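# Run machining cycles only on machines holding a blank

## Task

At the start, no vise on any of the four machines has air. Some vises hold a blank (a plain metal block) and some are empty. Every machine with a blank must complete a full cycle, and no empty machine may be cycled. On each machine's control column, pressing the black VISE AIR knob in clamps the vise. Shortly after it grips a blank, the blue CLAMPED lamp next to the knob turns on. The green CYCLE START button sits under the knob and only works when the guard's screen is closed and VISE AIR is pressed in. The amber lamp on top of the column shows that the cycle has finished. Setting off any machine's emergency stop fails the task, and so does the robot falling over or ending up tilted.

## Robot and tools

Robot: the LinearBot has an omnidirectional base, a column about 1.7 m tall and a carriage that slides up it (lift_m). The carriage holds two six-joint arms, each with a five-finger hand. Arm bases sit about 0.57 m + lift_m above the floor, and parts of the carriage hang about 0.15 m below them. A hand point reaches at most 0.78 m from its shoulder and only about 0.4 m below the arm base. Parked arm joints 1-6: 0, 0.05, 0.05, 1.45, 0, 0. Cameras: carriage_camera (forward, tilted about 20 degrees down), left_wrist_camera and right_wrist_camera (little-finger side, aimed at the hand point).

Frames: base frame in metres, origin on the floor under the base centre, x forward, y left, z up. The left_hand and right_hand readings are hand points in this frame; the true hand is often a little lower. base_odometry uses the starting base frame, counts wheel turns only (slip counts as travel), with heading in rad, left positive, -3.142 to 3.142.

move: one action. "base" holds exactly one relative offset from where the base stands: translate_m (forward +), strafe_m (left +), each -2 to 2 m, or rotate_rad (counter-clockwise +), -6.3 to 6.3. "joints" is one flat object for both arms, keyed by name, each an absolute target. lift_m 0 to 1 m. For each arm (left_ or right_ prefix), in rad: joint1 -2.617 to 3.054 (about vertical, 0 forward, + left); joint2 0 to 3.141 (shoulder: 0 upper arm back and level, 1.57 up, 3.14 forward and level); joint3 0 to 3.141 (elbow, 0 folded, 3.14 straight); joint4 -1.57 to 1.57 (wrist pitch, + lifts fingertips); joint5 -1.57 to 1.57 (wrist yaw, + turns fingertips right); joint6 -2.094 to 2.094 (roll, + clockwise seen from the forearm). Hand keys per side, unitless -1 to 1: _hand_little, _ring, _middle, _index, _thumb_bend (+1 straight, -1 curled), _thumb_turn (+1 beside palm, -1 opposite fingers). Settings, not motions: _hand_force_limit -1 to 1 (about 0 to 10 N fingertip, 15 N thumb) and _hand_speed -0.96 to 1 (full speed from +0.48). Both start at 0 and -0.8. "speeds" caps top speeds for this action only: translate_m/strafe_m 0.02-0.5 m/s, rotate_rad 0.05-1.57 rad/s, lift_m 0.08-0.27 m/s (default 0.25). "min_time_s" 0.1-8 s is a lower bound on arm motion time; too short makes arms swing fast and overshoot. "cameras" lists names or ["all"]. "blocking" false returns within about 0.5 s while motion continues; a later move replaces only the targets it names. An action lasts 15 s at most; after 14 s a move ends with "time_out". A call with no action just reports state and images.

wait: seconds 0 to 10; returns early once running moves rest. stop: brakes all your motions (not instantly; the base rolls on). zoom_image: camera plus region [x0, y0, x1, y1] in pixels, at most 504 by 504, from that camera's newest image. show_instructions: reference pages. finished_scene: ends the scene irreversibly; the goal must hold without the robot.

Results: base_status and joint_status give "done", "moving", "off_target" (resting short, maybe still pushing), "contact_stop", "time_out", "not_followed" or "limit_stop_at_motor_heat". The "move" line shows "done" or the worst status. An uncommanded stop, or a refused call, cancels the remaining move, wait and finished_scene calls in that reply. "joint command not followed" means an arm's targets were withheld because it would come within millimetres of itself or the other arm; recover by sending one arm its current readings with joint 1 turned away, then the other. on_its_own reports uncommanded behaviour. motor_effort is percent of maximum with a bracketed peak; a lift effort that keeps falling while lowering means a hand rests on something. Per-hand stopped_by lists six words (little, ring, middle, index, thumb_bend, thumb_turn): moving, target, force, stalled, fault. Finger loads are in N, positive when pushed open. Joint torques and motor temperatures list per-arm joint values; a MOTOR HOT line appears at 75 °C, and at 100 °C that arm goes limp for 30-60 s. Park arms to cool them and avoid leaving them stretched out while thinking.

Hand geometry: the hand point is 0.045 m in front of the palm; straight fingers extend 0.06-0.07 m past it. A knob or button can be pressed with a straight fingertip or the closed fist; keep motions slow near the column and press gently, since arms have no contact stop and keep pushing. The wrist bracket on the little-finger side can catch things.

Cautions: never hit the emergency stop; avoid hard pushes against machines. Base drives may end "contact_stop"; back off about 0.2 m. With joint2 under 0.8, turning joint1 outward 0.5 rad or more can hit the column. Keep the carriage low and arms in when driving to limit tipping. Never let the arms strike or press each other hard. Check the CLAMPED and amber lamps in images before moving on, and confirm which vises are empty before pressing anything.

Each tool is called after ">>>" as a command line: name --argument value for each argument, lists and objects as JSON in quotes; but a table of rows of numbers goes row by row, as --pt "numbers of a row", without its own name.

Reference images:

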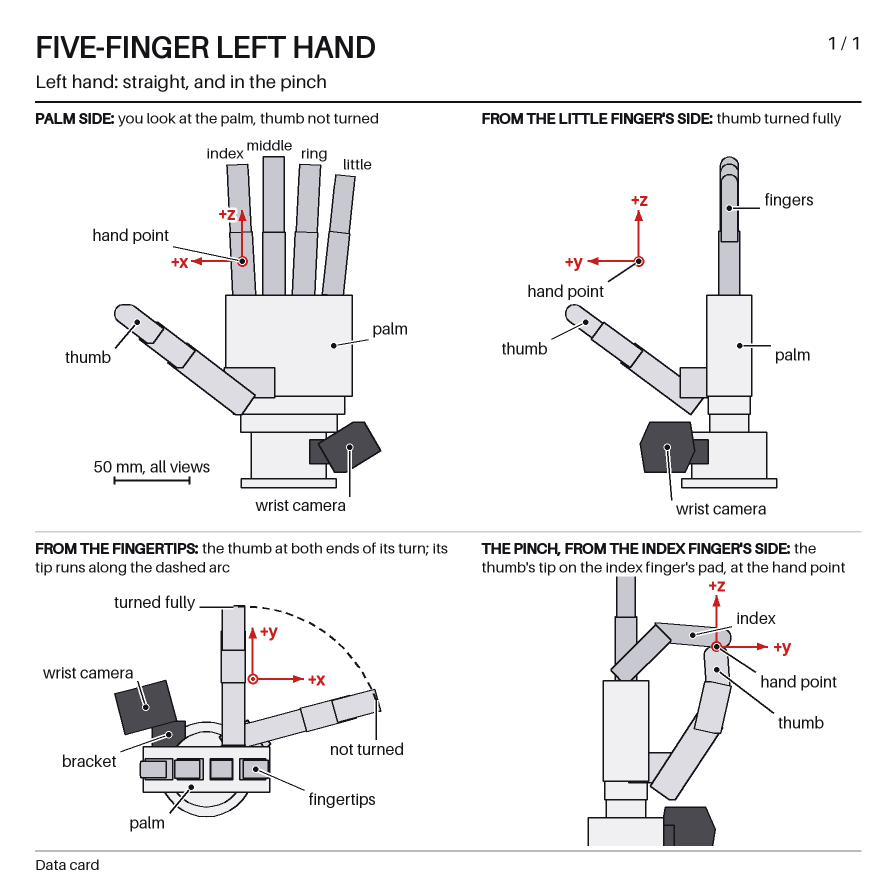

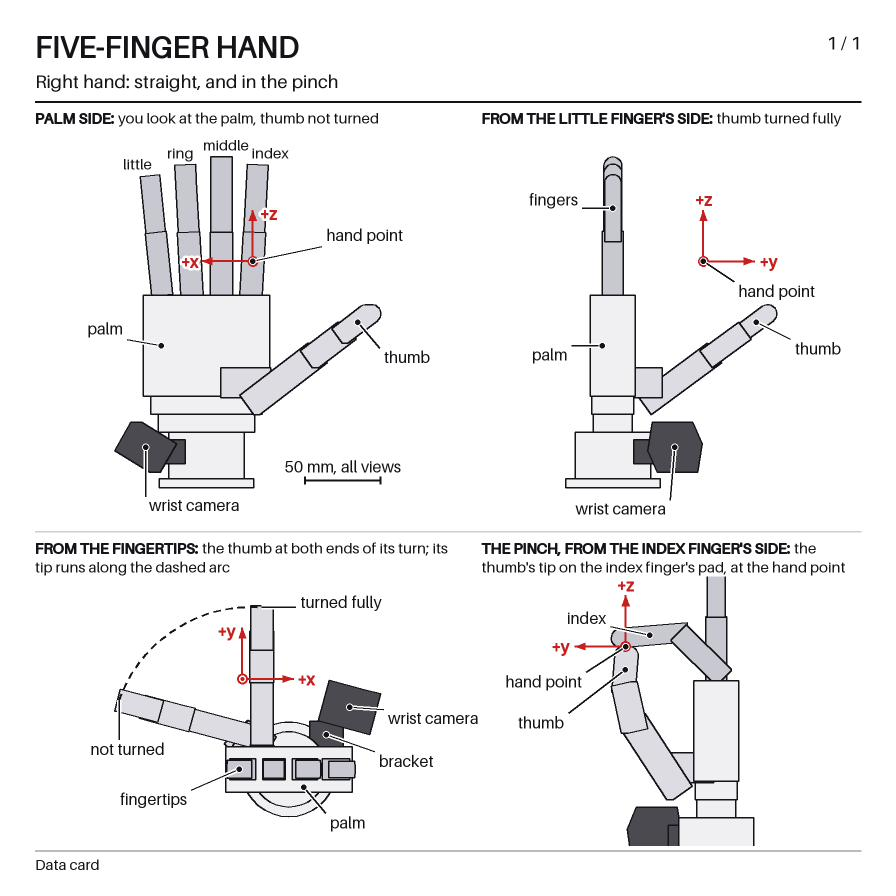

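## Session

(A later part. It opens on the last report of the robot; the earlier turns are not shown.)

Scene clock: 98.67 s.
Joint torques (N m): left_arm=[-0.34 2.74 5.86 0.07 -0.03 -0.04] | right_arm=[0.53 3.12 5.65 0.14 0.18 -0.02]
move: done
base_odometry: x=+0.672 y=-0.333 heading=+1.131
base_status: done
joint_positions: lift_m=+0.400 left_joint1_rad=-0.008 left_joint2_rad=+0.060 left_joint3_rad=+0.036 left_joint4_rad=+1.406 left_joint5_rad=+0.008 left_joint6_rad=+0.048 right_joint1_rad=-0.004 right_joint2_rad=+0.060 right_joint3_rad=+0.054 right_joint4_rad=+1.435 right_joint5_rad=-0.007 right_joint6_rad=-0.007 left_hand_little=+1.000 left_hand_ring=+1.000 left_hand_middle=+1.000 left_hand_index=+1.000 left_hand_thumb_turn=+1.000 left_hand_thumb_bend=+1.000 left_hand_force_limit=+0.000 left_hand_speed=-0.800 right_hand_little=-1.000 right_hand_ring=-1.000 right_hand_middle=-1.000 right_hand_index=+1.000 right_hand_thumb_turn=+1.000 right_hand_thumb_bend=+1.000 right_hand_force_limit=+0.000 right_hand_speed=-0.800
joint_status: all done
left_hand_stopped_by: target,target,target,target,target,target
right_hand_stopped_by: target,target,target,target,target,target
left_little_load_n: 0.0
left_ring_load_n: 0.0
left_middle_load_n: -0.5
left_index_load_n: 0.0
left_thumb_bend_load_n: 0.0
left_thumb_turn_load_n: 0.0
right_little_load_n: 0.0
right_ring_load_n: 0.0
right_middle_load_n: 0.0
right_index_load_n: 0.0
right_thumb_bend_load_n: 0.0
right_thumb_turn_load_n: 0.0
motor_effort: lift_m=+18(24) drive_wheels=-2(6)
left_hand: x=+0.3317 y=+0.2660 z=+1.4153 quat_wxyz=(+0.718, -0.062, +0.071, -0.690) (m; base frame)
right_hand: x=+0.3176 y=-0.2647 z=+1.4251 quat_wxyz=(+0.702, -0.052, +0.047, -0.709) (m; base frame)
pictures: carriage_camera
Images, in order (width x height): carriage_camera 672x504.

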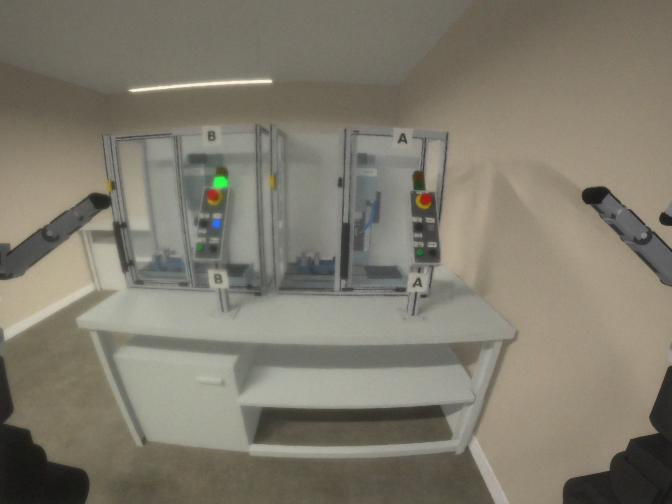

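>>> move --base '{"strafe_m": -0.03}' --speeds '{"strafe_m": 0.1}' --joints '{"lift_m": 0.412, "right_joint1_rad": -0.02, "right_joint2_rad": 1.57, "right_joint3_rad": 1.2, "right_joint4_rad": 0, "right_joint5_rad": 0, "right_joint6_rad": 0}' --min_time_s 2.5

>>> move --base '{"translate_m": 0.17}' --speeds '{"translate_m": 0.1}' --cameras '["carriage_camera", "right_wrist_camera"]'

>>> zoom_image --camera "carriage_camera" --region '[400, 200, 480, 280]'

Scene clock: 103.33 s.
Joint torques (N m): left_arm=[-0.32 2.74 5.86 0.07 -0.03 -0.04] | right_arm=[-0.39 -6.15 10.97 1.97 0.15 -0.03]
move: done
base_odometry: x=+0.699 y=-0.346 heading=+1.131
base_status: done
joint_positions: lift_m=+0.412 left_joint1_rad=-0.008 left_joint2_rad=+0.060 left_joint3_rad=+0.036 left_joint4_rad=+1.406 left_joint5_rad=+0.009 left_joint6_rad=+0.048 right_joint1_rad=-0.014 right_joint2_rad=+1.553 right_joint3_rad=+1.172 right_joint4_rad=+0.018 right_joint5_rad=-0.006 right_joint6_rad=-0.006 left_hand_little=+1.000 left_hand_ring=+1.000 left_hand_middle=+1.000 left_hand_index=+1.000 left_hand_thumb_turn=+1.000 left_hand_thumb_bend=+1.000 left_hand_force_limit=+0.000 left_hand_speed=-0.800 right_hand_little=-1.000 right_hand_ring=-1.000 right_hand_middle=-1.000 right_hand_index=+1.000 right_hand_thumb_turn=+1.000 right_hand_thumb_bend=+1.000 right_hand_force_limit=+0.000 right_hand_speed=-0.800
joint_status: all done
left_hand_stopped_by: target,target,target,target,target,target
right_hand_stopped_by: target,target,target,target,target,target
left_little_load_n: 0.0
left_ring_load_n: 0.0
left_middle_load_n: 0.0
left_index_load_n: 0.0
left_thumb_bend_load_n: 0.0
left_thumb_turn_load_n: 0.0
right_little_load_n: 0.0
right_ring_load_n: 0.5
right_middle_load_n: 0.0
right_index_load_n: 0.0
right_thumb_bend_load_n: 0.0
right_thumb_turn_load_n: 0.0
motor_effort: lift_m=+18(22) drive_wheels=-1(6)
left_hand: x=+0.3317 y=+0.2657 z=+1.4273 quat_wxyz=(+0.718, -0.061, +0.072, -0.690) (m; base frame)
right_hand: x=+0.7127 y=-0.2713 z=+1.1828 quat_wxyz=(+0.399, -0.581, +0.583, -0.404) (m; base frame)
pictures: none

Scene clock: 105.73 s.
Joint torques (N m): left_arm=[-0.32 2.67 5.85 0.06 -0.03 -0.04] | right_arm=[-0.36 -6.23 10.92 2.02 0.15 -0.02]
move: done
base_odometry: x=+0.771 y=-0.192 heading=+1.130
base_status: done
joint_positions: lift_m=+0.412 left_joint1_rad=-0.008 left_joint2_rad=+0.060 left_joint3_rad=+0.036 left_joint4_rad=+1.406 left_joint5_rad=+0.009 left_joint6_rad=+0.048 right_joint1_rad=-0.014 right_joint2_rad=+1.553 right_joint3_rad=+1.172 right_joint4_rad=+0.013 right_joint5_rad=-0.006 right_joint6_rad=-0.006 left_hand_little=+1.000 left_hand_ring=+1.000 left_hand_middle=+1.000 left_hand_index=+1.000 left_hand_thumb_turn=+1.000 left_hand_thumb_bend=+1.000 left_hand_force_limit=+0.000 left_hand_speed=-0.800 right_hand_little=-1.000 right_hand_ring=-1.000 right_hand_middle=-1.000 right_hand_index=+1.000 right_hand_thumb_turn=+1.000 right_hand_thumb_bend=+1.000 right_hand_force_limit=+0.000 right_hand_speed=-0.800
joint_status: not commanded
left_hand_stopped_by: target,target,target,target,target,target
right_hand_stopped_by: target,target,target,target,target,target
left_little_load_n: 0.0
left_ring_load_n: 0.0
left_middle_load_n: 0.0
left_index_load_n: 0.0
left_thumb_bend_load_n: 0.0
left_thumb_turn_load_n: 0.0
right_little_load_n: 0.0
right_ring_load_n: 0.0
right_middle_load_n: 0.0
right_index_load_n: 0.0
right_thumb_bend_load_n: 0.0
right_thumb_turn_load_n: 0.0
motor_effort: lift_m=+18(20) drive_wheels=-3(5)
left_hand: x=+0.3317 y=+0.2657 z=+1.4273 quat_wxyz=(+0.718, -0.061, +0.072, -0.690) (m; base frame)
right_hand: x=+0.7120 y=-0.2713 z=+1.1818 quat_wxyz=(+0.398, -0.582, +0.584, -0.402) (m; base frame)
pictures: carriage_camera, right_wrist_camera
Images, in order (width x height): carriage_camera 672x504, right_wrist_camera 672x504.

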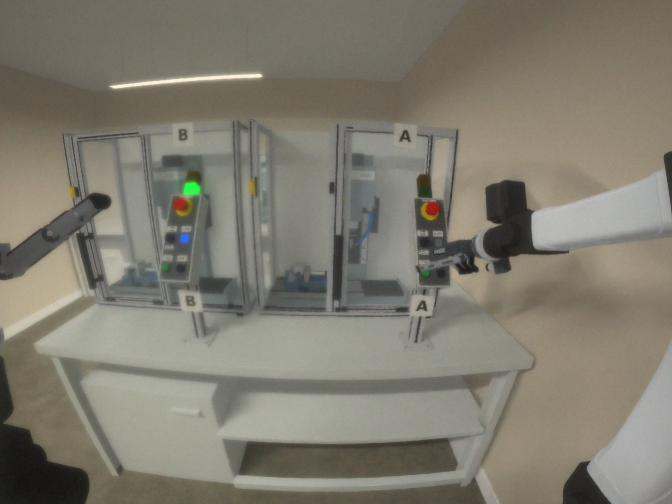

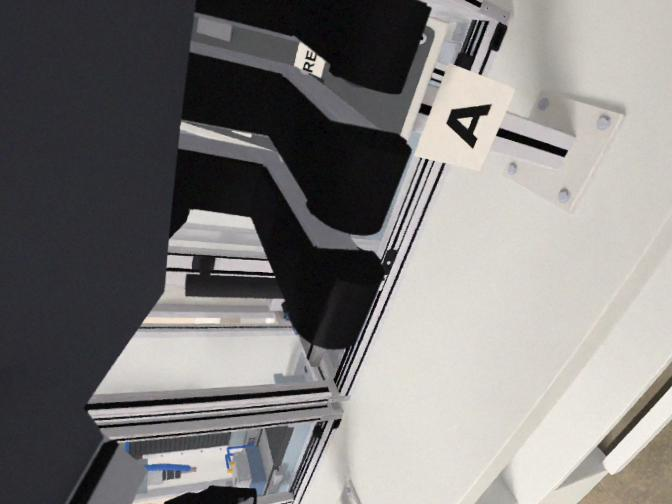

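Scaled by 6.300.

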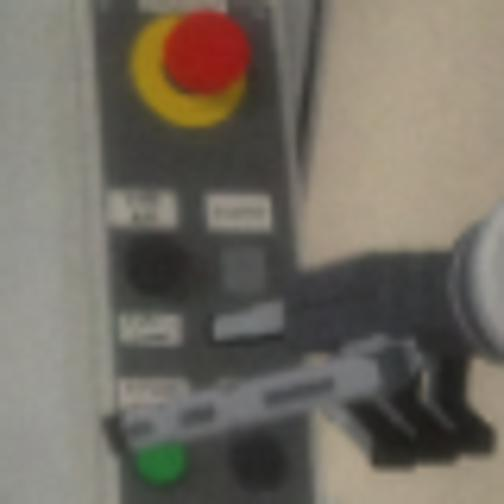

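>>> move --joints '{"lift_m": 0.418, "right_joint1_rad": -0.032}'

>>> move --base '{"translate_m": 0.08}' --speeds '{"translate_m": 0.1}' --cameras '["carriage_camera"]'

>>> zoom_image --camera "carriage_camera" --region '[400, 200, 480, 280]'

Scene clock: 108.40 s.
Joint torques (N m): left_arm=[-0.31 2.76 5.87 0.06 -0.03 -0.05] | right_arm=[-0.2 -6.49 10.48 2.05 0.15 -0.02]
move: done
base_odometry: x=+0.771 y=-0.192 heading=+1.130
base_status: not commanded
joint_positions: lift_m=+0.418 left_joint1_rad=-0.008 left_joint2_rad=+0.060 left_joint3_rad=+0.036 left_joint4_rad=+1.406 left_joint5_rad=+0.009 left_joint6_rad=+0.048 right_joint1_rad=-0.027 right_joint2_rad=+1.555 right_joint3_rad=+1.177 right_joint4_rad=+0.008 right_joint5_rad=-0.006 right_joint6_rad=-0.006 left_hand_little=+1.000 left_hand_ring=+1.000 left_hand_middle=+1.000 left_hand_index=+1.000 left_hand_thumb_turn=+1.000 left_hand_thumb_bend=+1.000 left_hand_force_limit=+0.000 left_hand_speed=-0.800 right_hand_little=-1.000 right_hand_ring=-1.000 right_hand_middle=-1.000 right_hand_index=+1.000 right_hand_thumb_turn=+1.000 right_hand_thumb_bend=+1.000 right_hand_force_limit=+0.000 right_hand_speed=-0.800
joint_status: all done
left_hand_stopped_by: target,target,target,target,target,target
right_hand_stopped_by: target,target,target,target,target,target
left_little_load_n: 0.0
left_ring_load_n: 0.0
left_middle_load_n: 0.0
left_index_load_n: 0.0
left_thumb_bend_load_n: 0.0
left_thumb_turn_load_n: 0.0
right_little_load_n: 0.0
right_ring_load_n: 0.0
right_middle_load_n: 0.0
right_index_load_n: -0.5
right_thumb_bend_load_n: -0.5
right_thumb_turn_load_n: 0.0
motor_effort: lift_m=+19(23) drive_wheels=+2(3)
left_hand: x=+0.3317 y=+0.2657 z=+1.4333 quat_wxyz=(+0.718, -0.061, +0.072, -0.690) (m; base frame)
right_hand: x=+0.7126 y=-0.2781 z=+1.1878 quat_wxyz=(+0.394, -0.578, +0.589, -0.404) (m; base frame)
pictures: none

Scene clock: 110.00 s.
Joint torques (N m): left_arm=[-0.34 2.7 5.83 0.07 -0.03 -0.04] | right_arm=[-0.17 -6.53 10.48 2.08 0.15 -0.03]
move: done
base_odometry: x=+0.806 y=-0.120 heading=+1.130
base_status: done
joint_positions: lift_m=+0.418 left_joint1_rad=-0.008 left_joint2_rad=+0.060 left_joint3_rad=+0.036 left_joint4_rad=+1.406 left_joint5_rad=+0.009 left_joint6_rad=+0.048 right_joint1_rad=-0.028 right_joint2_rad=+1.555 right_joint3_rad=+1.177 right_joint4_rad=+0.007 right_joint5_rad=-0.006 right_joint6_rad=-0.006 left_hand_little=+1.000 left_hand_ring=+1.000 left_hand_middle=+1.000 left_hand_index=+1.000 left_hand_thumb_turn=+1.000 left_hand_thumb_bend=+1.000 left_hand_force_limit=+0.000 left_hand_speed=-0.800 right_hand_little=-1.000 right_hand_ring=-1.000 right_hand_middle=-1.000 right_hand_index=+1.000 right_hand_thumb_turn=+1.000 right_hand_thumb_bend=+1.000 right_hand_force_limit=+0.000 right_hand_speed=-0.800
joint_status: not commanded
left_hand_stopped_by: target,target,target,target,target,target
right_hand_stopped_by: target,target,target,target,target,target
left_little_load_n: 0.0
left_ring_load_n: -0.5
left_middle_load_n: 0.0
left_index_load_n: 0.5
left_thumb_bend_load_n: 0.0
left_thumb_turn_load_n: 0.0
right_little_load_n: 0.0
right_ring_load_n: 0.0
right_middle_load_n: 0.0
right_index_load_n: 0.0
right_thumb_bend_load_n: -0.5
right_thumb_turn_load_n: 0.0
motor_effort: lift_m=+18(20) drive_wheels=+2(8)
left_hand: x=+0.3317 y=+0.2657 z=+1.4333 quat_wxyz=(+0.718, -0.061, +0.072, -0.690) (m; base frame)
right_hand: x=+0.7126 y=-0.2783 z=+1.1877 quat_wxyz=(+0.394, -0.578, +0.589, -0.404) (m; base frame)
pictures: carriage_camera
Images, in order (width x height): carriage_camera 672x504.

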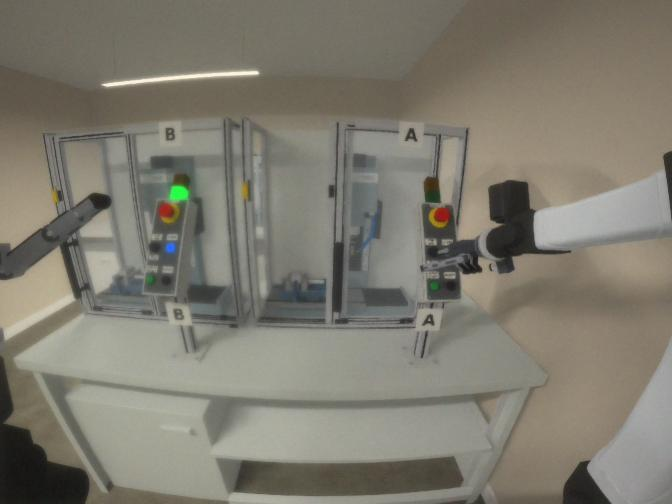

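Scaled by 6.300.

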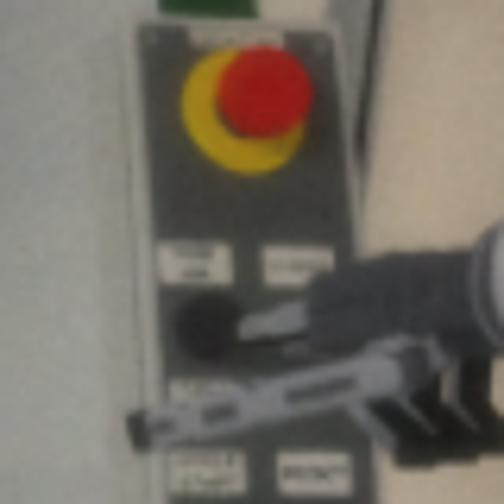

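>>> move --joints '{"lift_m": 0.413, "right_joint1_rad": -0.022}'

>>> move --base '{"translate_m": 0.045}' --speeds '{"translate_m": 0.06}' --cameras '["carriage_camera"]'

>>> zoom_image --camera "carriage_camera" --region '[400, 200, 480, 280]'

Scene clock: 111.50 s.
Joint torques (N m): left_arm=[-0.32 2.74 5.9 0.08 -0.03 -0.05] | right_arm=[0.68 -6.61 10.24 2.08 0.15 -0.02]
move: done
base_odometry: x=+0.806 y=-0.120 heading=+1.130
base_status: not commanded
joint_positions: lift_m=+0.413 left_joint1_rad=-0.008 left_joint2_rad=+0.060 left_joint3_rad=+0.036 left_joint4_rad=+1.406 left_joint5_rad=+0.009 left_joint6_rad=+0.048 right_joint1_rad=-0.028 right_joint2_rad=+1.557 right_joint3_rad=+1.179 right_joint4_rad=+0.003 right_joint5_rad=-0.006 right_joint6_rad=-0.006 left_hand_little=+1.000 left_hand_ring=+1.000 left_hand_middle=+1.000 left_hand_index=+1.000 left_hand_thumb_turn=+1.000 left_hand_thumb_bend=+1.000 left_hand_force_limit=+0.000 left_hand_speed=-0.800 right_hand_little=-1.000 right_hand_ring=-1.000 right_hand_middle=-1.000 right_hand_index=+1.000 right_hand_thumb_turn=+1.000 right_hand_thumb_bend=+1.000 right_hand_force_limit=+0.000 right_hand_speed=-0.800
joint_status: all done
left_hand_stopped_by: target,target,target,target,target,target
right_hand_stopped_by: target,target,target,target,target,target
left_little_load_n: 0.0
left_ring_load_n: 0.0
left_middle_load_n: 0.0
left_index_load_n: 0.0
left_thumb_bend_load_n: 0.0
left_thumb_turn_load_n: 0.0
right_little_load_n: 0.0
right_ring_load_n: 0.0
right_middle_load_n: 0.0
right_index_load_n: 0.0
right_thumb_bend_load_n: 0.0
right_thumb_turn_load_n: -0.5
motor_effort: lift_m=+17(19) drive_wheels=-3(3)
left_hand: x=+0.3317 y=+0.2657 z=+1.4284 quat_wxyz=(+0.718, -0.061, +0.072, -0.690) (m; base frame)
right_hand: x=+0.7124 y=-0.2783 z=+1.1819 quat_wxyz=(+0.393, -0.579, +0.590, -0.403) (m; base frame)
pictures: none

Scene clock: 112.87 s.
Joint torques (N m): left_arm=[-0.32 2.74 5.87 0.09 -0.03 -0.05] | right_arm=[0.7 -0.08 10.22 3.32 0.18 -0.01]
move: done
base_odometry: x=+0.825 y=-0.080 heading=+1.129
base_status: done
joint_positions: lift_m=+0.413 left_joint1_rad=-0.008 left_joint2_rad=+0.060 left_joint3_rad=+0.036 left_joint4_rad=+1.406 left_joint5_rad=+0.009 left_joint6_rad=+0.048 right_joint1_rad=-0.028 right_joint2_rad=+1.497 right_joint3_rad=+1.179 right_joint4_rad=-0.127 right_joint5_rad=-0.010 right_joint6_rad=-0.008 left_hand_little=+1.000 left_hand_ring=+1.000 left_hand_middle=+1.000 left_hand_index=+1.000 left_hand_thumb_turn=+1.000 left_hand_thumb_bend=+1.000 left_hand_force_limit=+0.000 left_hand_speed=-0.800 right_hand_little=-1.000 right_hand_ring=-1.000 right_hand_middle=-1.000 right_hand_index=+0.999 right_hand_thumb_turn=+1.000 right_hand_thumb_bend=+1.000 right_hand_force_limit=+0.000 right_hand_speed=-0.800
joint_status: not commanded
left_hand_stopped_by: target,target,target,target,target,target
right_hand_stopped_by: target,target,target,target,target,target
left_little_load_n: 0.0
left_ring_load_n: 0.0
left_middle_load_n: 0.0
left_index_load_n: 0.0
left_thumb_bend_load_n: 0.0
left_thumb_turn_load_n: 0.0
right_little_load_n: 0.0
right_ring_load_n: 0.0
right_middle_load_n: 0.0
right_index_load_n: -7.0
right_thumb_bend_load_n: 0.0
right_thumb_turn_load_n: 0.0
motor_effort: lift_m=+18(18) drive_wheels=+5(8)
left_hand: x=+0.3317 y=+0.2657 z=+1.4284 quat_wxyz=(+0.718, -0.061, +0.072, -0.690) (m; base frame)
right_hand: x=+0.6868 y=-0.2769 z=+1.1808 quat_wxyz=(+0.374, -0.594, +0.602, -0.381) (m; base frame)
pictures: carriage_camera
Images, in order (width x height): carriage_camera 672x504.

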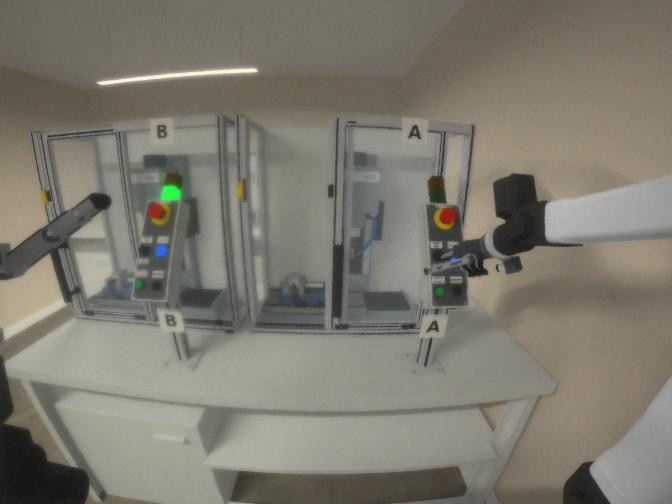

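Scaled by 6.300.

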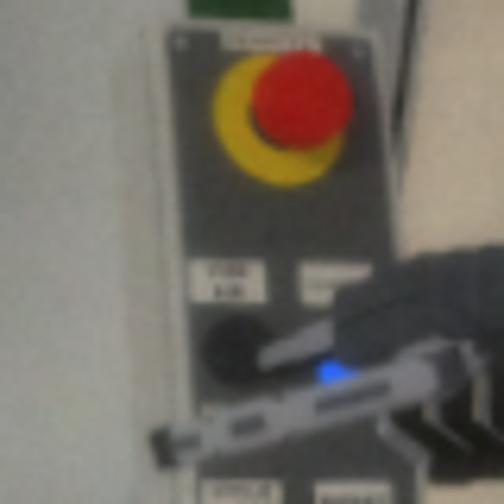

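>>> zoom_image --camera "carriage_camera" --region '[230, 110, 400, 340]'

Scaled by 2.191.

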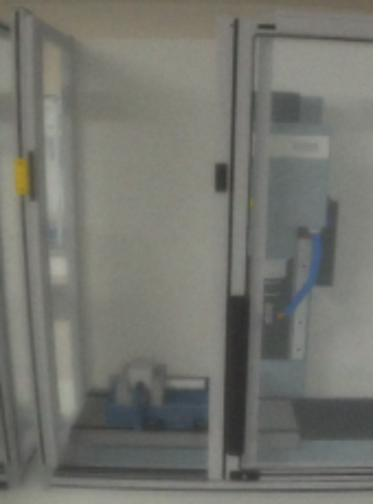

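>>> move --base '{"translate_m": -0.12}' --speeds '{"translate_m": 0.1}'

>>> move --base '{"strafe_m": 0.21}' --joints '{"lift_m": 0.213, "right_joint1_rad": 0, "right_joint2_rad": 1.57, "right_joint3_rad": 1.2, "right_joint4_rad": 0.38, "right_joint5_rad": 0, "right_joint6_rad": 1.57, "right_hand_little": 1, "right_hand_ring": 1, "right_hand_middle": 1}' --speeds '{"strafe_m": 0.1}' --cameras '["all"]'

Scene clock: 122.37 s.
Joint torques (N m): left_arm=[-0.32 2.74 5.89 0.06 -0.03 -0.05] | right_arm=[0.7 -6.41 10.22 2.28 0.19 -0.02]
Motor temperatures (°C): left_arm=[22 26 28 23 21 25] | right_arm=[21 26 31 41 20 24]
move: done
base_odometry: x=+0.774 y=-0.188 heading=+1.129
base_status: done
joint_positions: lift_m=+0.413 left_joint1_rad=-0.008 left_joint2_rad=+0.060 left_joint3_rad=+0.036 left_joint4_rad=+1.406 left_joint5_rad=+0.009 left_joint6_rad=+0.048 right_joint1_rad=-0.028 right_joint2_rad=+1.555 right_joint3_rad=+1.180 right_joint4_rad=-0.016 right_joint5_rad=-0.010 right_joint6_rad=-0.006 left_hand_little=+1.000 left_hand_ring=+1.000 left_hand_middle=+1.000 left_hand_index=+1.000 left_hand_thumb_turn=+1.000 left_hand_thumb_bend=+1.000 left_hand_force_limit=+0.000 left_hand_speed=-0.800 right_hand_little=-1.000 right_hand_ring=-1.000 right_hand_middle=-1.000 right_hand_index=+1.000 right_hand_thumb_turn=+1.000 right_hand_thumb_bend=+1.000 right_hand_force_limit=+0.000 right_hand_speed=-0.800
joint_status: not commanded
left_hand_stopped_by: target,target,target,target,target,target
right_hand_stopped_by: target,target,target,target,target,target
left_little_load_n: 0.0
left_ring_load_n: 0.0
left_middle_load_n: 0.0
left_index_load_n: 0.0
left_thumb_bend_load_n: 0.0
left_thumb_turn_load_n: 0.0
right_little_load_n: 0.0
right_ring_load_n: 0.0
right_middle_load_n: 0.0
right_index_load_n: 0.0
right_thumb_bend_load_n: 0.0
right_thumb_turn_load_n: 0.0
motor_effort: lift_m=+17(19) drive_wheels=-4(6)
left_hand: x=+0.3318 y=+0.2657 z=+1.4284 quat_wxyz=(+0.718, -0.062, +0.072, -0.690) (m; base frame)
right_hand: x=+0.7094 y=-0.2775 z=+1.1788 quat_wxyz=(+0.389, -0.583, +0.592, -0.397) (m; base frame)
pictures: none

Scene clock: 126.47 s.
Joint torques (N m): left_arm=[-0.32 2.74 5.87 0.07 -0.03 -0.04] | right_arm=[0.31 -6.78 10.07 2.39 0.17 0.01]
move: done
base_odometry: x=+0.584 y=-0.098 heading=+1.130
base_status: done
joint_positions: lift_m=+0.213 left_joint1_rad=-0.008 left_joint2_rad=+0.060 left_joint3_rad=+0.036 left_joint4_rad=+1.406 left_joint5_rad=+0.009 left_joint6_rad=+0.048 right_joint1_rad=-0.002 right_joint2_rad=+1.558 right_joint3_rad=+1.182 right_joint4_rad=+0.363 right_joint5_rad=-0.007 right_joint6_rad=+1.563 left_hand_little=+1.000 left_hand_ring=+1.000 left_hand_middle=+1.000 left_hand_index=+1.000 left_hand_thumb_turn=+1.000 left_hand_thumb_bend=+1.000 left_hand_force_limit=+0.000 left_hand_speed=-0.800 right_hand_little=+1.000 right_hand_ring=+1.000 right_hand_middle=+1.000 right_hand_index=+1.000 right_hand_thumb_turn=+1.000 right_hand_thumb_bend=+1.000 right_hand_force_limit=+0.000 right_hand_speed=-0.800
joint_status: all done
left_hand_stopped_by: target,target,target,target,target,target
right_hand_stopped_by: target,target,target,target,target,target
left_little_load_n: 0.0
left_ring_load_n: 0.0
left_middle_load_n: 0.0
left_index_load_n: 0.0
left_thumb_bend_load_n: 0.0
left_thumb_turn_load_n: 0.0
right_little_load_n: 0.0
right_ring_load_n: 0.0
right_middle_load_n: 0.0
right_index_load_n: 0.0
right_thumb_bend_load_n: 0.0
right_thumb_turn_load_n: 0.0
motor_effort: lift_m=+19(20) drive_wheels=-1(7)
left_hand: x=+0.3318 y=+0.2657 z=+1.2283 quat_wxyz=(+0.718, -0.062, +0.072, -0.690) (m; base frame)
right_hand: x=+0.7530 y=-0.2352 z=+1.1637 quat_wxyz=(+0.703, -0.005, +0.712, -0.001) (m; base frame)
pictures: carriage_camera, left_wrist_camera, right_wrist_camera
Images, in order (width x height): carriage_camera 672x504, left_wrist_camera 672x504, right_wrist_camera 672x504.

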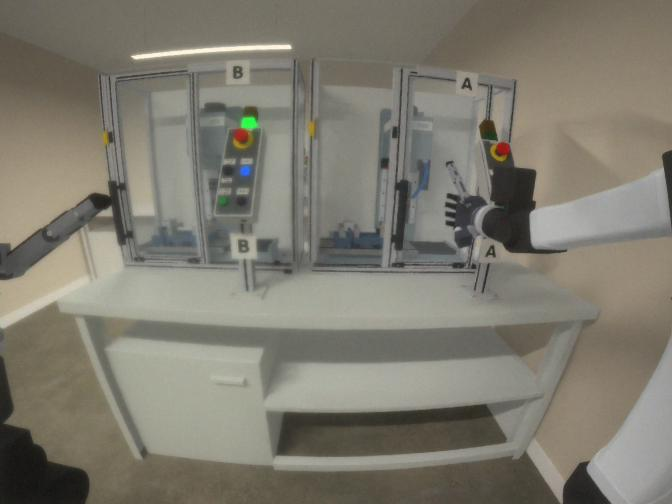

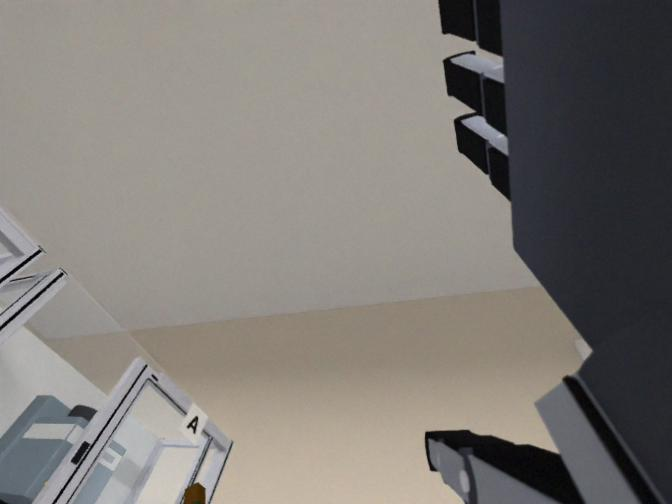

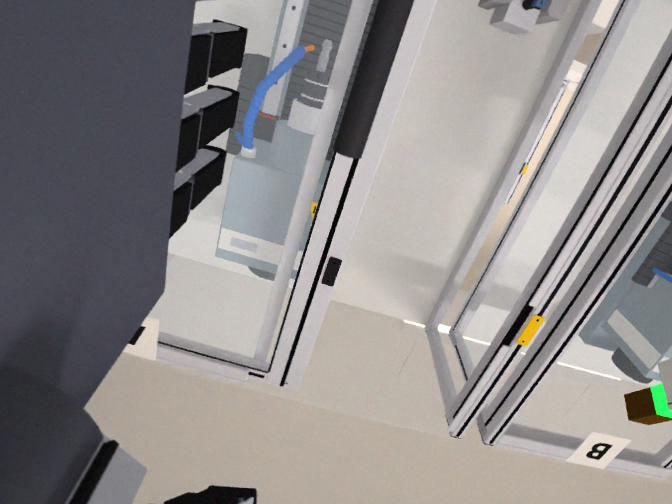

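>>> move --base '{"strafe_m": -0.03}' --joints '{"lift_m": 0.09}' --speeds '{"strafe_m": 0.1}'

>>> move --base '{"translate_m": 0.17}' --speeds '{"translate_m": 0.1}' --cameras '["carriage_camera", "right_wrist_camera"]'

Scene clock: 129.97 s.
Joint torques (N m): left_arm=[-0.32 2.74 5.86 0.07 -0.04 -0.05] | right_arm=[0.32 -6.99 9.92 2.28 0.14 0]
move: done
base_odometry: x=+0.611 y=-0.111 heading=+1.130
base_status: done
joint_positions: lift_m=+0.090 left_joint1_rad=-0.008 left_joint2_rad=+0.060 left_joint3_rad=+0.036 left_joint4_rad=+1.406 left_joint5_rad=+0.009 left_joint6_rad=+0.048 right_joint1_rad=-0.002 right_joint2_rad=+1.560 right_joint3_rad=+1.183 right_joint4_rad=+0.374 right_joint5_rad=-0.004 right_joint6_rad=+1.563 left_hand_little=+1.000 left_hand_ring=+1.000 left_hand_middle=+1.000 left_hand_index=+1.000 left_hand_thumb_turn=+1.000 left_hand_thumb_bend=+1.000 left_hand_force_limit=+0.000 left_hand_speed=-0.800 right_hand_little=+1.000 right_hand_ring=+1.000 right_hand_middle=+1.000 right_hand_index=+1.000 right_hand_thumb_turn=+1.000 right_hand_thumb_bend=+1.000 right_hand_force_limit=+0.000 right_hand_speed=-0.800
joint_status: all done
left_hand_stopped_by: target,target,target,target,target,target
right_hand_stopped_by: target,target,target,target,target,target
left_little_load_n: 0.0
left_ring_load_n: 0.0
left_middle_load_n: 0.0
left_index_load_n: 0.0
left_thumb_bend_load_n: 0.5
left_thumb_turn_load_n: 0.0
right_little_load_n: 0.0
right_ring_load_n: 0.0
right_middle_load_n: 0.0
right_index_load_n: 0.0
right_thumb_bend_load_n: 0.0
right_thumb_turn_load_n: 0.0
motor_effort: lift_m=+18(19) drive_wheels=+0(6)
left_hand: x=+0.3318 y=+0.2656 z=+1.1053 quat_wxyz=(+0.718, -0.061, +0.072, -0.690) (m; base frame)
right_hand: x=+0.7534 y=-0.2362 z=+1.0435 quat_wxyz=(+0.706, -0.003, +0.708, -0.002) (m; base frame)
pictures: none

Scene clock: 132.37 s.
Joint torques (N m): left_arm=[-0.34 2.73 5.87 0.08 -0.04 -0.05] | right_arm=[0.39 -7.04 9.94 2.25 0.13 0]
move: done
base_odometry: x=+0.683 y=+0.043 heading=+1.130
base_status: done
joint_positions: lift_m=+0.090 left_joint1_rad=-0.008 left_joint2_rad=+0.060 left_joint3_rad=+0.036 left_joint4_rad=+1.406 left_joint5_rad=+0.009 left_joint6_rad=+0.048 right_joint1_rad=-0.002 right_joint2_rad=+1.560 right_joint3_rad=+1.183 right_joint4_rad=+0.374 right_joint5_rad=-0.004 right_joint6_rad=+1.563 left_hand_little=+1.000 left_hand_ring=+1.000 left_hand_middle=+1.000 left_hand_index=+1.000 left_hand_thumb_turn=+1.000 left_hand_thumb_bend=+1.000 left_hand_force_limit=+0.000 left_hand_speed=-0.800 right_hand_little=+1.000 right_hand_ring=+1.000 right_hand_middle=+1.000 right_hand_index=+1.000 right_hand_thumb_turn=+1.000 right_hand_thumb_bend=+1.000 right_hand_force_limit=+0.000 right_hand_speed=-0.800
joint_status: not commanded
left_hand_stopped_by: target,target,target,target,target,target
right_hand_stopped_by: target,target,target,target,target,target
left_little_load_n: 0.0
left_ring_load_n: 0.0
left_middle_load_n: 0.0
left_index_load_n: 0.0
left_thumb_bend_load_n: 0.0
left_thumb_turn_load_n: 0.0
right_little_load_n: 0.0
right_ring_load_n: 0.0
right_middle_load_n: 0.0
right_index_load_n: 0.0
right_thumb_bend_load_n: 0.0
right_thumb_turn_load_n: 0.0
motor_effort: lift_m=+17(19) drive_wheels=-3(5)
left_hand: x=+0.3318 y=+0.2656 z=+1.1053 quat_wxyz=(+0.718, -0.061, +0.072, -0.690) (m; base frame)
right_hand: x=+0.7534 y=-0.2362 z=+1.0436 quat_wxyz=(+0.706, -0.003, +0.708, -0.002) (m; base frame)
pictures: carriage_camera, right_wrist_camera
Images, in order (width x height): carriage_camera 672x504, right_wrist_camera 672x504.

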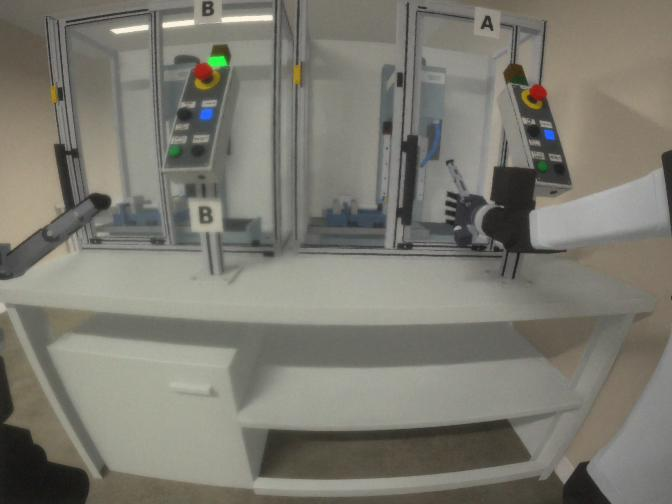

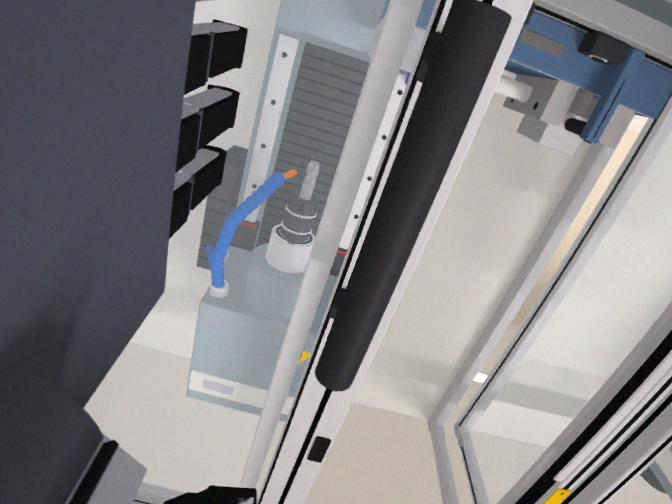

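>>> move --base '{"translate_m": 0.08}' --speeds '{"translate_m": 0.08}' --cameras '["carriage_camera", "right_wrist_camera"]'

>>> zoom_image --camera "carriage_camera" --region '[380, 110, 560, 270]'

Scene clock: 138.60 s.
Joint torques (N m): left_arm=[-0.31 2.74 5.87 0.08 -0.04 -0.04] | right_arm=[0.39 -6.95 9.92 2.26 0.14 0]
move: done
base_odometry: x=+0.717 y=+0.115 heading=+1.130
base_status: done
joint_positions: lift_m=+0.090 left_joint1_rad=-0.008 left_joint2_rad=+0.060 left_joint3_rad=+0.036 left_joint4_rad=+1.406 left_joint5_rad=+0.009 left_joint6_rad=+0.048 right_joint1_rad=-0.002 right_joint2_rad=+1.560 right_joint3_rad=+1.183 right_joint4_rad=+0.375 right_joint5_rad=-0.004 right_joint6_rad=+1.563 left_hand_little=+1.000 left_hand_ring=+1.000 left_hand_middle=+1.000 left_hand_index=+1.000 left_hand_thumb_turn=+1.000 left_hand_thumb_bend=+1.000 left_hand_force_limit=+0.000 left_hand_speed=-0.800 right_hand_little=+1.000 right_hand_ring=+1.000 right_hand_middle=+1.000 right_hand_index=+1.000 right_hand_thumb_turn=+1.000 right_hand_thumb_bend=+1.000 right_hand_force_limit=+0.000 right_hand_speed=-0.800
joint_status: not commanded
left_hand_stopped_by: target,target,target,target,target,target
right_hand_stopped_by: target,target,target,target,target,target
left_little_load_n: 0.0
left_ring_load_n: 0.0
left_middle_load_n: 0.0
left_index_load_n: 0.0
left_thumb_bend_load_n: 0.0
left_thumb_turn_load_n: 0.0
right_little_load_n: 0.0
right_ring_load_n: 0.0
right_middle_load_n: 0.0
right_index_load_n: 0.0
right_thumb_bend_load_n: 0.0
right_thumb_turn_load_n: -0.5
motor_effort: lift_m=+17(19) drive_wheels=-2(7)
left_hand: x=+0.3318 y=+0.2656 z=+1.1053 quat_wxyz=(+0.718, -0.061, +0.072, -0.690) (m; base frame)
right_hand: x=+0.7534 y=-0.2362 z=+1.0437 quat_wxyz=(+0.707, -0.003, +0.708, -0.002) (m; base frame)
pictures: carriage_camera, right_wrist_camera
Images, in order (width x height): carriage_camera 672x504, right_wrist_camera 672x504.

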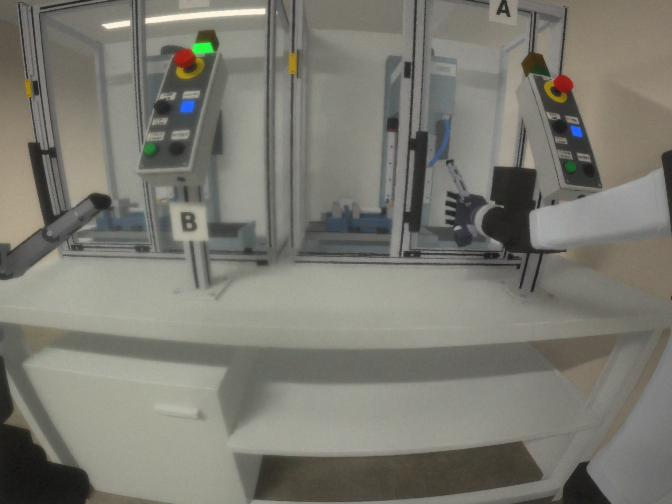

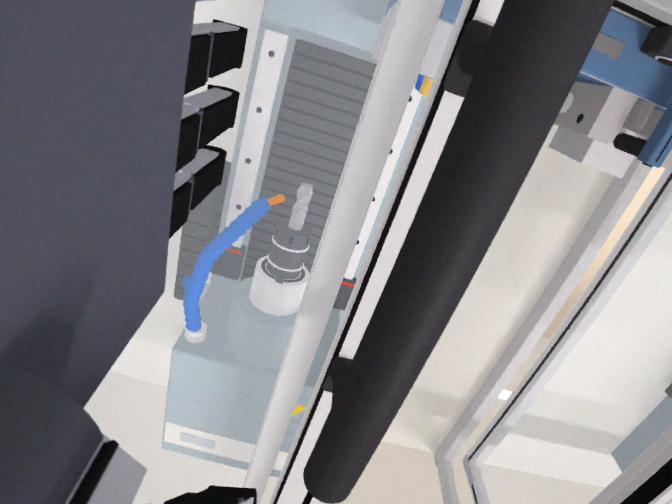

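Scaled by 2.800.

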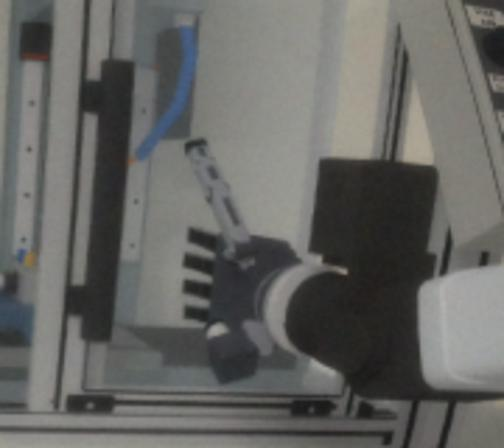

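>>> move --base '{"translate_m": 0.03}' --speeds '{"translate_m": 0.06}'

>>> move --base '{"strafe_m": 0.04}' --speeds '{"strafe_m": 0.06}' --cameras '["carriage_camera", "right_wrist_camera"]'

>>> zoom_image --camera "carriage_camera" --region '[380, 110, 560, 270]'

Scene clock: 143.93 s.
Joint torques (N m): left_arm=[-0.34 2.76 5.93 0.05 -0.03 -0.05] | right_arm=[0.4 -4.45 9.94 2.65 0.14 0]
move: done
base_odometry: x=+0.730 y=+0.142 heading=+1.131
base_status: done
joint_positions: lift_m=+0.090 left_joint1_rad=-0.008 left_joint2_rad=+0.060 left_joint3_rad=+0.036 left_joint4_rad=+1.406 left_joint5_rad=+0.009 left_joint6_rad=+0.048 right_joint1_rad=-0.002 right_joint2_rad=+1.537 right_joint3_rad=+1.183 right_joint4_rad=+0.335 right_joint5_rad=-0.004 right_joint6_rad=+1.563 left_hand_little=+1.000 left_hand_ring=+1.000 left_hand_middle=+1.000 left_hand_index=+1.000 left_hand_thumb_turn=+1.000 left_hand_thumb_bend=+1.000 left_hand_force_limit=+0.000 left_hand_speed=-0.800 right_hand_little=+1.000 right_hand_ring=+1.000 right_hand_middle=+1.000 right_hand_index=+1.000 right_hand_thumb_turn=+1.000 right_hand_thumb_bend=+1.000 right_hand_force_limit=+0.000 right_hand_speed=-0.800
joint_status: not commanded
left_hand_stopped_by: target,target,target,target,target,target
right_hand_stopped_by: target,target,target,target,target,target
left_little_load_n: 0.0
left_ring_load_n: 0.0
left_middle_load_n: 0.0
left_index_load_n: 0.0
left_thumb_bend_load_n: 0.0
left_thumb_turn_load_n: -0.5
right_little_load_n: 0.0
right_ring_load_n: 0.0
right_middle_load_n: 0.0
right_index_load_n: 0.0
right_thumb_bend_load_n: 0.0
right_thumb_turn_load_n: 0.0
motor_effort: lift_m=+17(19) drive_wheels=+3(8)
left_hand: x=+0.3318 y=+0.2656 z=+1.1053 quat_wxyz=(+0.718, -0.061, +0.072, -0.690) (m; base frame)
right_hand: x=+0.7485 y=-0.2362 z=+1.0447 quat_wxyz=(+0.701, -0.003, +0.714, -0.002) (m; base frame)
pictures: none

Scene clock: 145.13 s.
Joint torques (N m): left_arm=[-0.32 2.73 5.86 0.07 -0.04 -0.04] | right_arm=[1.69 -5.34 9.94 2.53 -0.67 -0.04]
move: done
base_odometry: x=+0.694 y=+0.160 heading=+1.130
base_status: done
joint_positions: lift_m=+0.090 left_joint1_rad=-0.008 left_joint2_rad=+0.060 left_joint3_rad=+0.036 left_joint4_rad=+1.406 left_joint5_rad=+0.009 left_joint6_rad=+0.048 right_joint1_rad=-0.017 right_joint2_rad=+1.544 right_joint3_rad=+1.183 right_joint4_rad=+0.348 right_joint5_rad=+0.079 right_joint6_rad=+1.567 left_hand_little=+1.000 left_hand_ring=+1.000 left_hand_middle=+1.000 left_hand_index=+1.000 left_hand_thumb_turn=+1.000 left_hand_thumb_bend=+1.000 left_hand_force_limit=+0.000 left_hand_speed=-0.800 right_hand_little=+1.000 right_hand_ring=+1.000 right_hand_middle=+1.000 right_hand_index=+1.000 right_hand_thumb_turn=+1.000 right_hand_thumb_bend=+1.000 right_hand_force_limit=+0.000 right_hand_speed=-0.800
joint_status: not commanded
left_hand_stopped_by: target,target,target,target,target,target
right_hand_stopped_by: target,target,target,target,target,target
left_little_load_n: 0.0
left_ring_load_n: 0.0
left_middle_load_n: 0.0
left_index_load_n: 0.0
left_thumb_bend_load_n: 0.0
left_thumb_turn_load_n: 0.0
right_little_load_n: 0.0
right_ring_load_n: 0.0
right_middle_load_n: 0.5
right_index_load_n: 0.0
right_thumb_bend_load_n: 0.0
right_thumb_turn_load_n: 0.0
motor_effort: lift_m=+17(19) drive_wheels=+1(8)
left_hand: x=+0.3318 y=+0.2656 z=+1.1053 quat_wxyz=(+0.718, -0.061, +0.072, -0.690) (m; base frame)
right_hand: x=+0.7551 y=-0.2606 z=+1.0446 quat_wxyz=(+0.702, +0.033, +0.711, -0.035) (m; base frame)
pictures: carriage_camera, right_wrist_camera
Images, in order (width x height): carriage_camera 672x504, right_wrist_camera 672x504.

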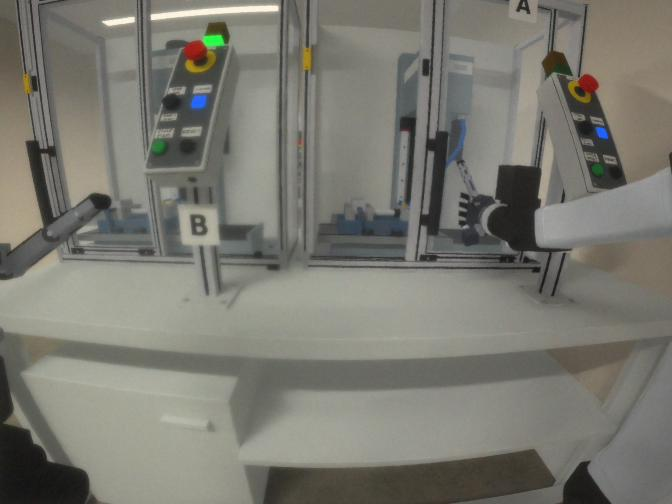

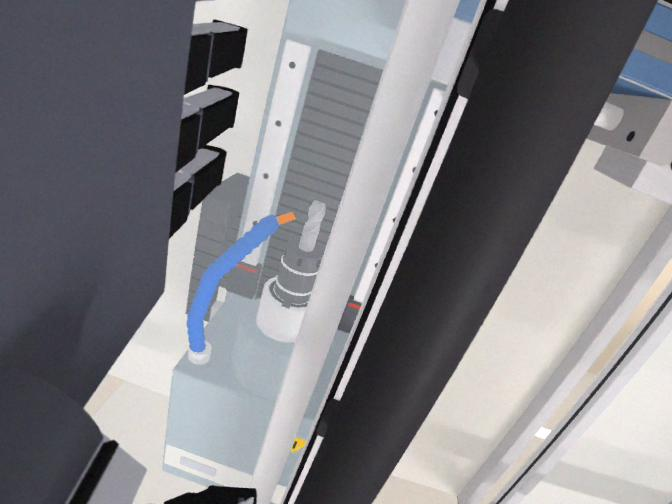

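Scaled by 2.800.

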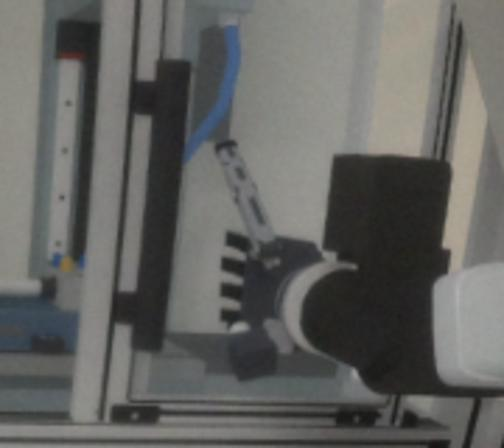

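>>> move --base '{"translate_m": -0.022}' --speeds '{"translate_m": 0.06}'

>>> move --joints '{"right_joint1_rad": 0, "right_joint2_rad": 1.57, "right_joint3_rad": 1.2, "right_joint4_rad": 0.38, "right_joint5_rad": 0, "right_joint6_rad": 1.57}' --cameras '["carriage_camera", "right_wrist_camera"]'

Scene clock: 147.27 s.
Joint torques (N m): left_arm=[-0.34 2.74 5.89 0.09 -0.03 -0.04] | right_arm=[0.46 -6.37 9.92 2.39 -0.04 -0.04]
move: done
base_odometry: x=+0.684 y=+0.140 heading=+1.130
base_status: done
joint_positions: lift_m=+0.090 left_joint1_rad=-0.008 left_joint2_rad=+0.060 left_joint3_rad=+0.036 left_joint4_rad=+1.406 left_joint5_rad=+0.009 left_joint6_rad=+0.048 right_joint1_rad=-0.003 right_joint2_rad=+1.553 right_joint3_rad=+1.183 right_joint4_rad=+0.363 right_joint5_rad=+0.013 right_joint6_rad=+1.567 left_hand_little=+1.000 left_hand_ring=+1.000 left_hand_middle=+1.000 left_hand_index=+1.000 left_hand_thumb_turn=+1.000 left_hand_thumb_bend=+1.000 left_hand_force_limit=+0.000 left_hand_speed=-0.800 right_hand_little=+1.000 right_hand_ring=+1.000 right_hand_middle=+1.000 right_hand_index=+1.000 right_hand_thumb_turn=+1.000 right_hand_thumb_bend=+1.000 right_hand_force_limit=+0.000 right_hand_speed=-0.800
joint_status: not commanded
left_hand_stopped_by: target,target,target,target,target,target
right_hand_stopped_by: target,target,target,target,target,target
left_little_load_n: 0.0
left_ring_load_n: 0.0
left_middle_load_n: 0.0
left_index_load_n: 0.0
left_thumb_bend_load_n: 0.0
left_thumb_turn_load_n: 0.0
right_little_load_n: 0.0
right_ring_load_n: 0.0
right_middle_load_n: 0.0
right_index_load_n: 0.0
right_thumb_bend_load_n: 0.0
right_thumb_turn_load_n: -0.5
motor_effort: lift_m=+17(20) drive_wheels=+0(5)
left_hand: x=+0.3318 y=+0.2656 z=+1.1053 quat_wxyz=(+0.718, -0.061, +0.072, -0.690) (m; base frame)
right_hand: x=+0.7532 y=-0.2401 z=+1.0440 quat_wxyz=(+0.705, +0.005, +0.709, -0.007) (m; base frame)
pictures: none

Scene clock: 147.57 s.
Joint torques (N m): left_arm=[-0.31 2.76 5.86 0.07 -0.04 -0.05] | right_arm=[0.44 -6.37 9.94 2.38 -0.03 -0.05]
move: done
base_odometry: x=+0.684 y=+0.140 heading=+1.130
base_status: not commanded
joint_positions: lift_m=+0.090 left_joint1_rad=-0.008 left_joint2_rad=+0.060 left_joint3_rad=+0.036 left_joint4_rad=+1.406 left_joint5_rad=+0.009 left_joint6_rad=+0.048 right_joint1_rad=-0.003 right_joint2_rad=+1.553 right_joint3_rad=+1.183 right_joint4_rad=+0.363 right_joint5_rad=+0.013 right_joint6_rad=+1.567 left_hand_little=+1.000 left_hand_ring=+1.000 left_hand_middle=+1.000 left_hand_index=+1.000 left_hand_thumb_turn=+1.000 left_hand_thumb_bend=+1.000 left_hand_force_limit=+0.000 left_hand_speed=-0.800 right_hand_little=+1.000 right_hand_ring=+1.000 right_hand_middle=+1.000 right_hand_index=+1.000 right_hand_thumb_turn=+1.000 right_hand_thumb_bend=+1.000 right_hand_force_limit=+0.000 right_hand_speed=-0.800
joint_status: all done
left_hand_stopped_by: target,target,target,target,target,target
right_hand_stopped_by: target,target,target,target,target,target
left_little_load_n: 0.0
left_ring_load_n: 0.0
left_middle_load_n: 0.0
left_index_load_n: 0.0
left_thumb_bend_load_n: 0.0
left_thumb_turn_load_n: 0.0
right_little_load_n: 0.0
right_ring_load_n: 0.0
right_middle_load_n: 0.0
right_index_load_n: 0.0
right_thumb_bend_load_n: 0.0
right_thumb_turn_load_n: 0.0
motor_effort: lift_m=+19(19) drive_wheels=+0(0)
left_hand: x=+0.3318 y=+0.2656 z=+1.1053 quat_wxyz=(+0.718, -0.061, +0.072, -0.690) (m; base frame)
right_hand: x=+0.7532 y=-0.2401 z=+1.0440 quat_wxyz=(+0.705, +0.005, +0.709, -0.007) (m; base frame)
pictures: carriage_camera, right_wrist_camera
Images, in order (width x height): carriage_camera 672x504, right_wrist_camera 672x504.

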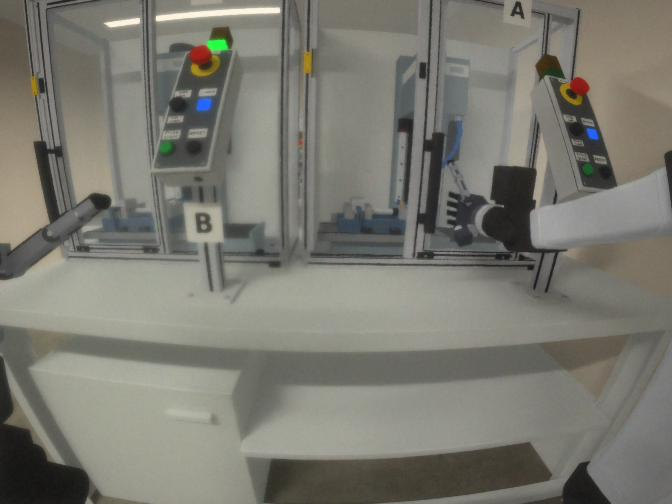

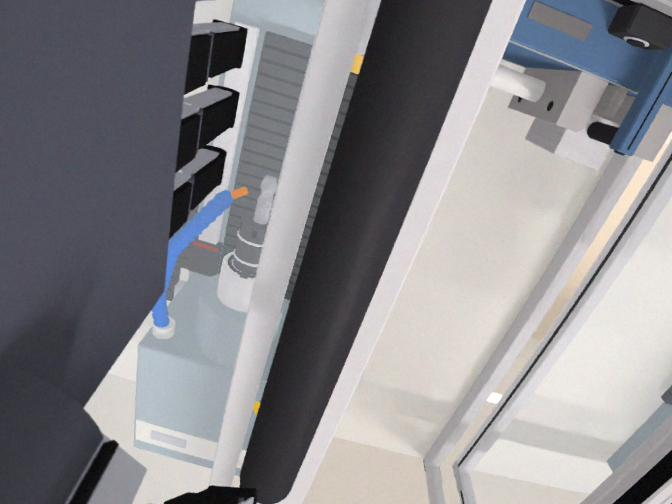

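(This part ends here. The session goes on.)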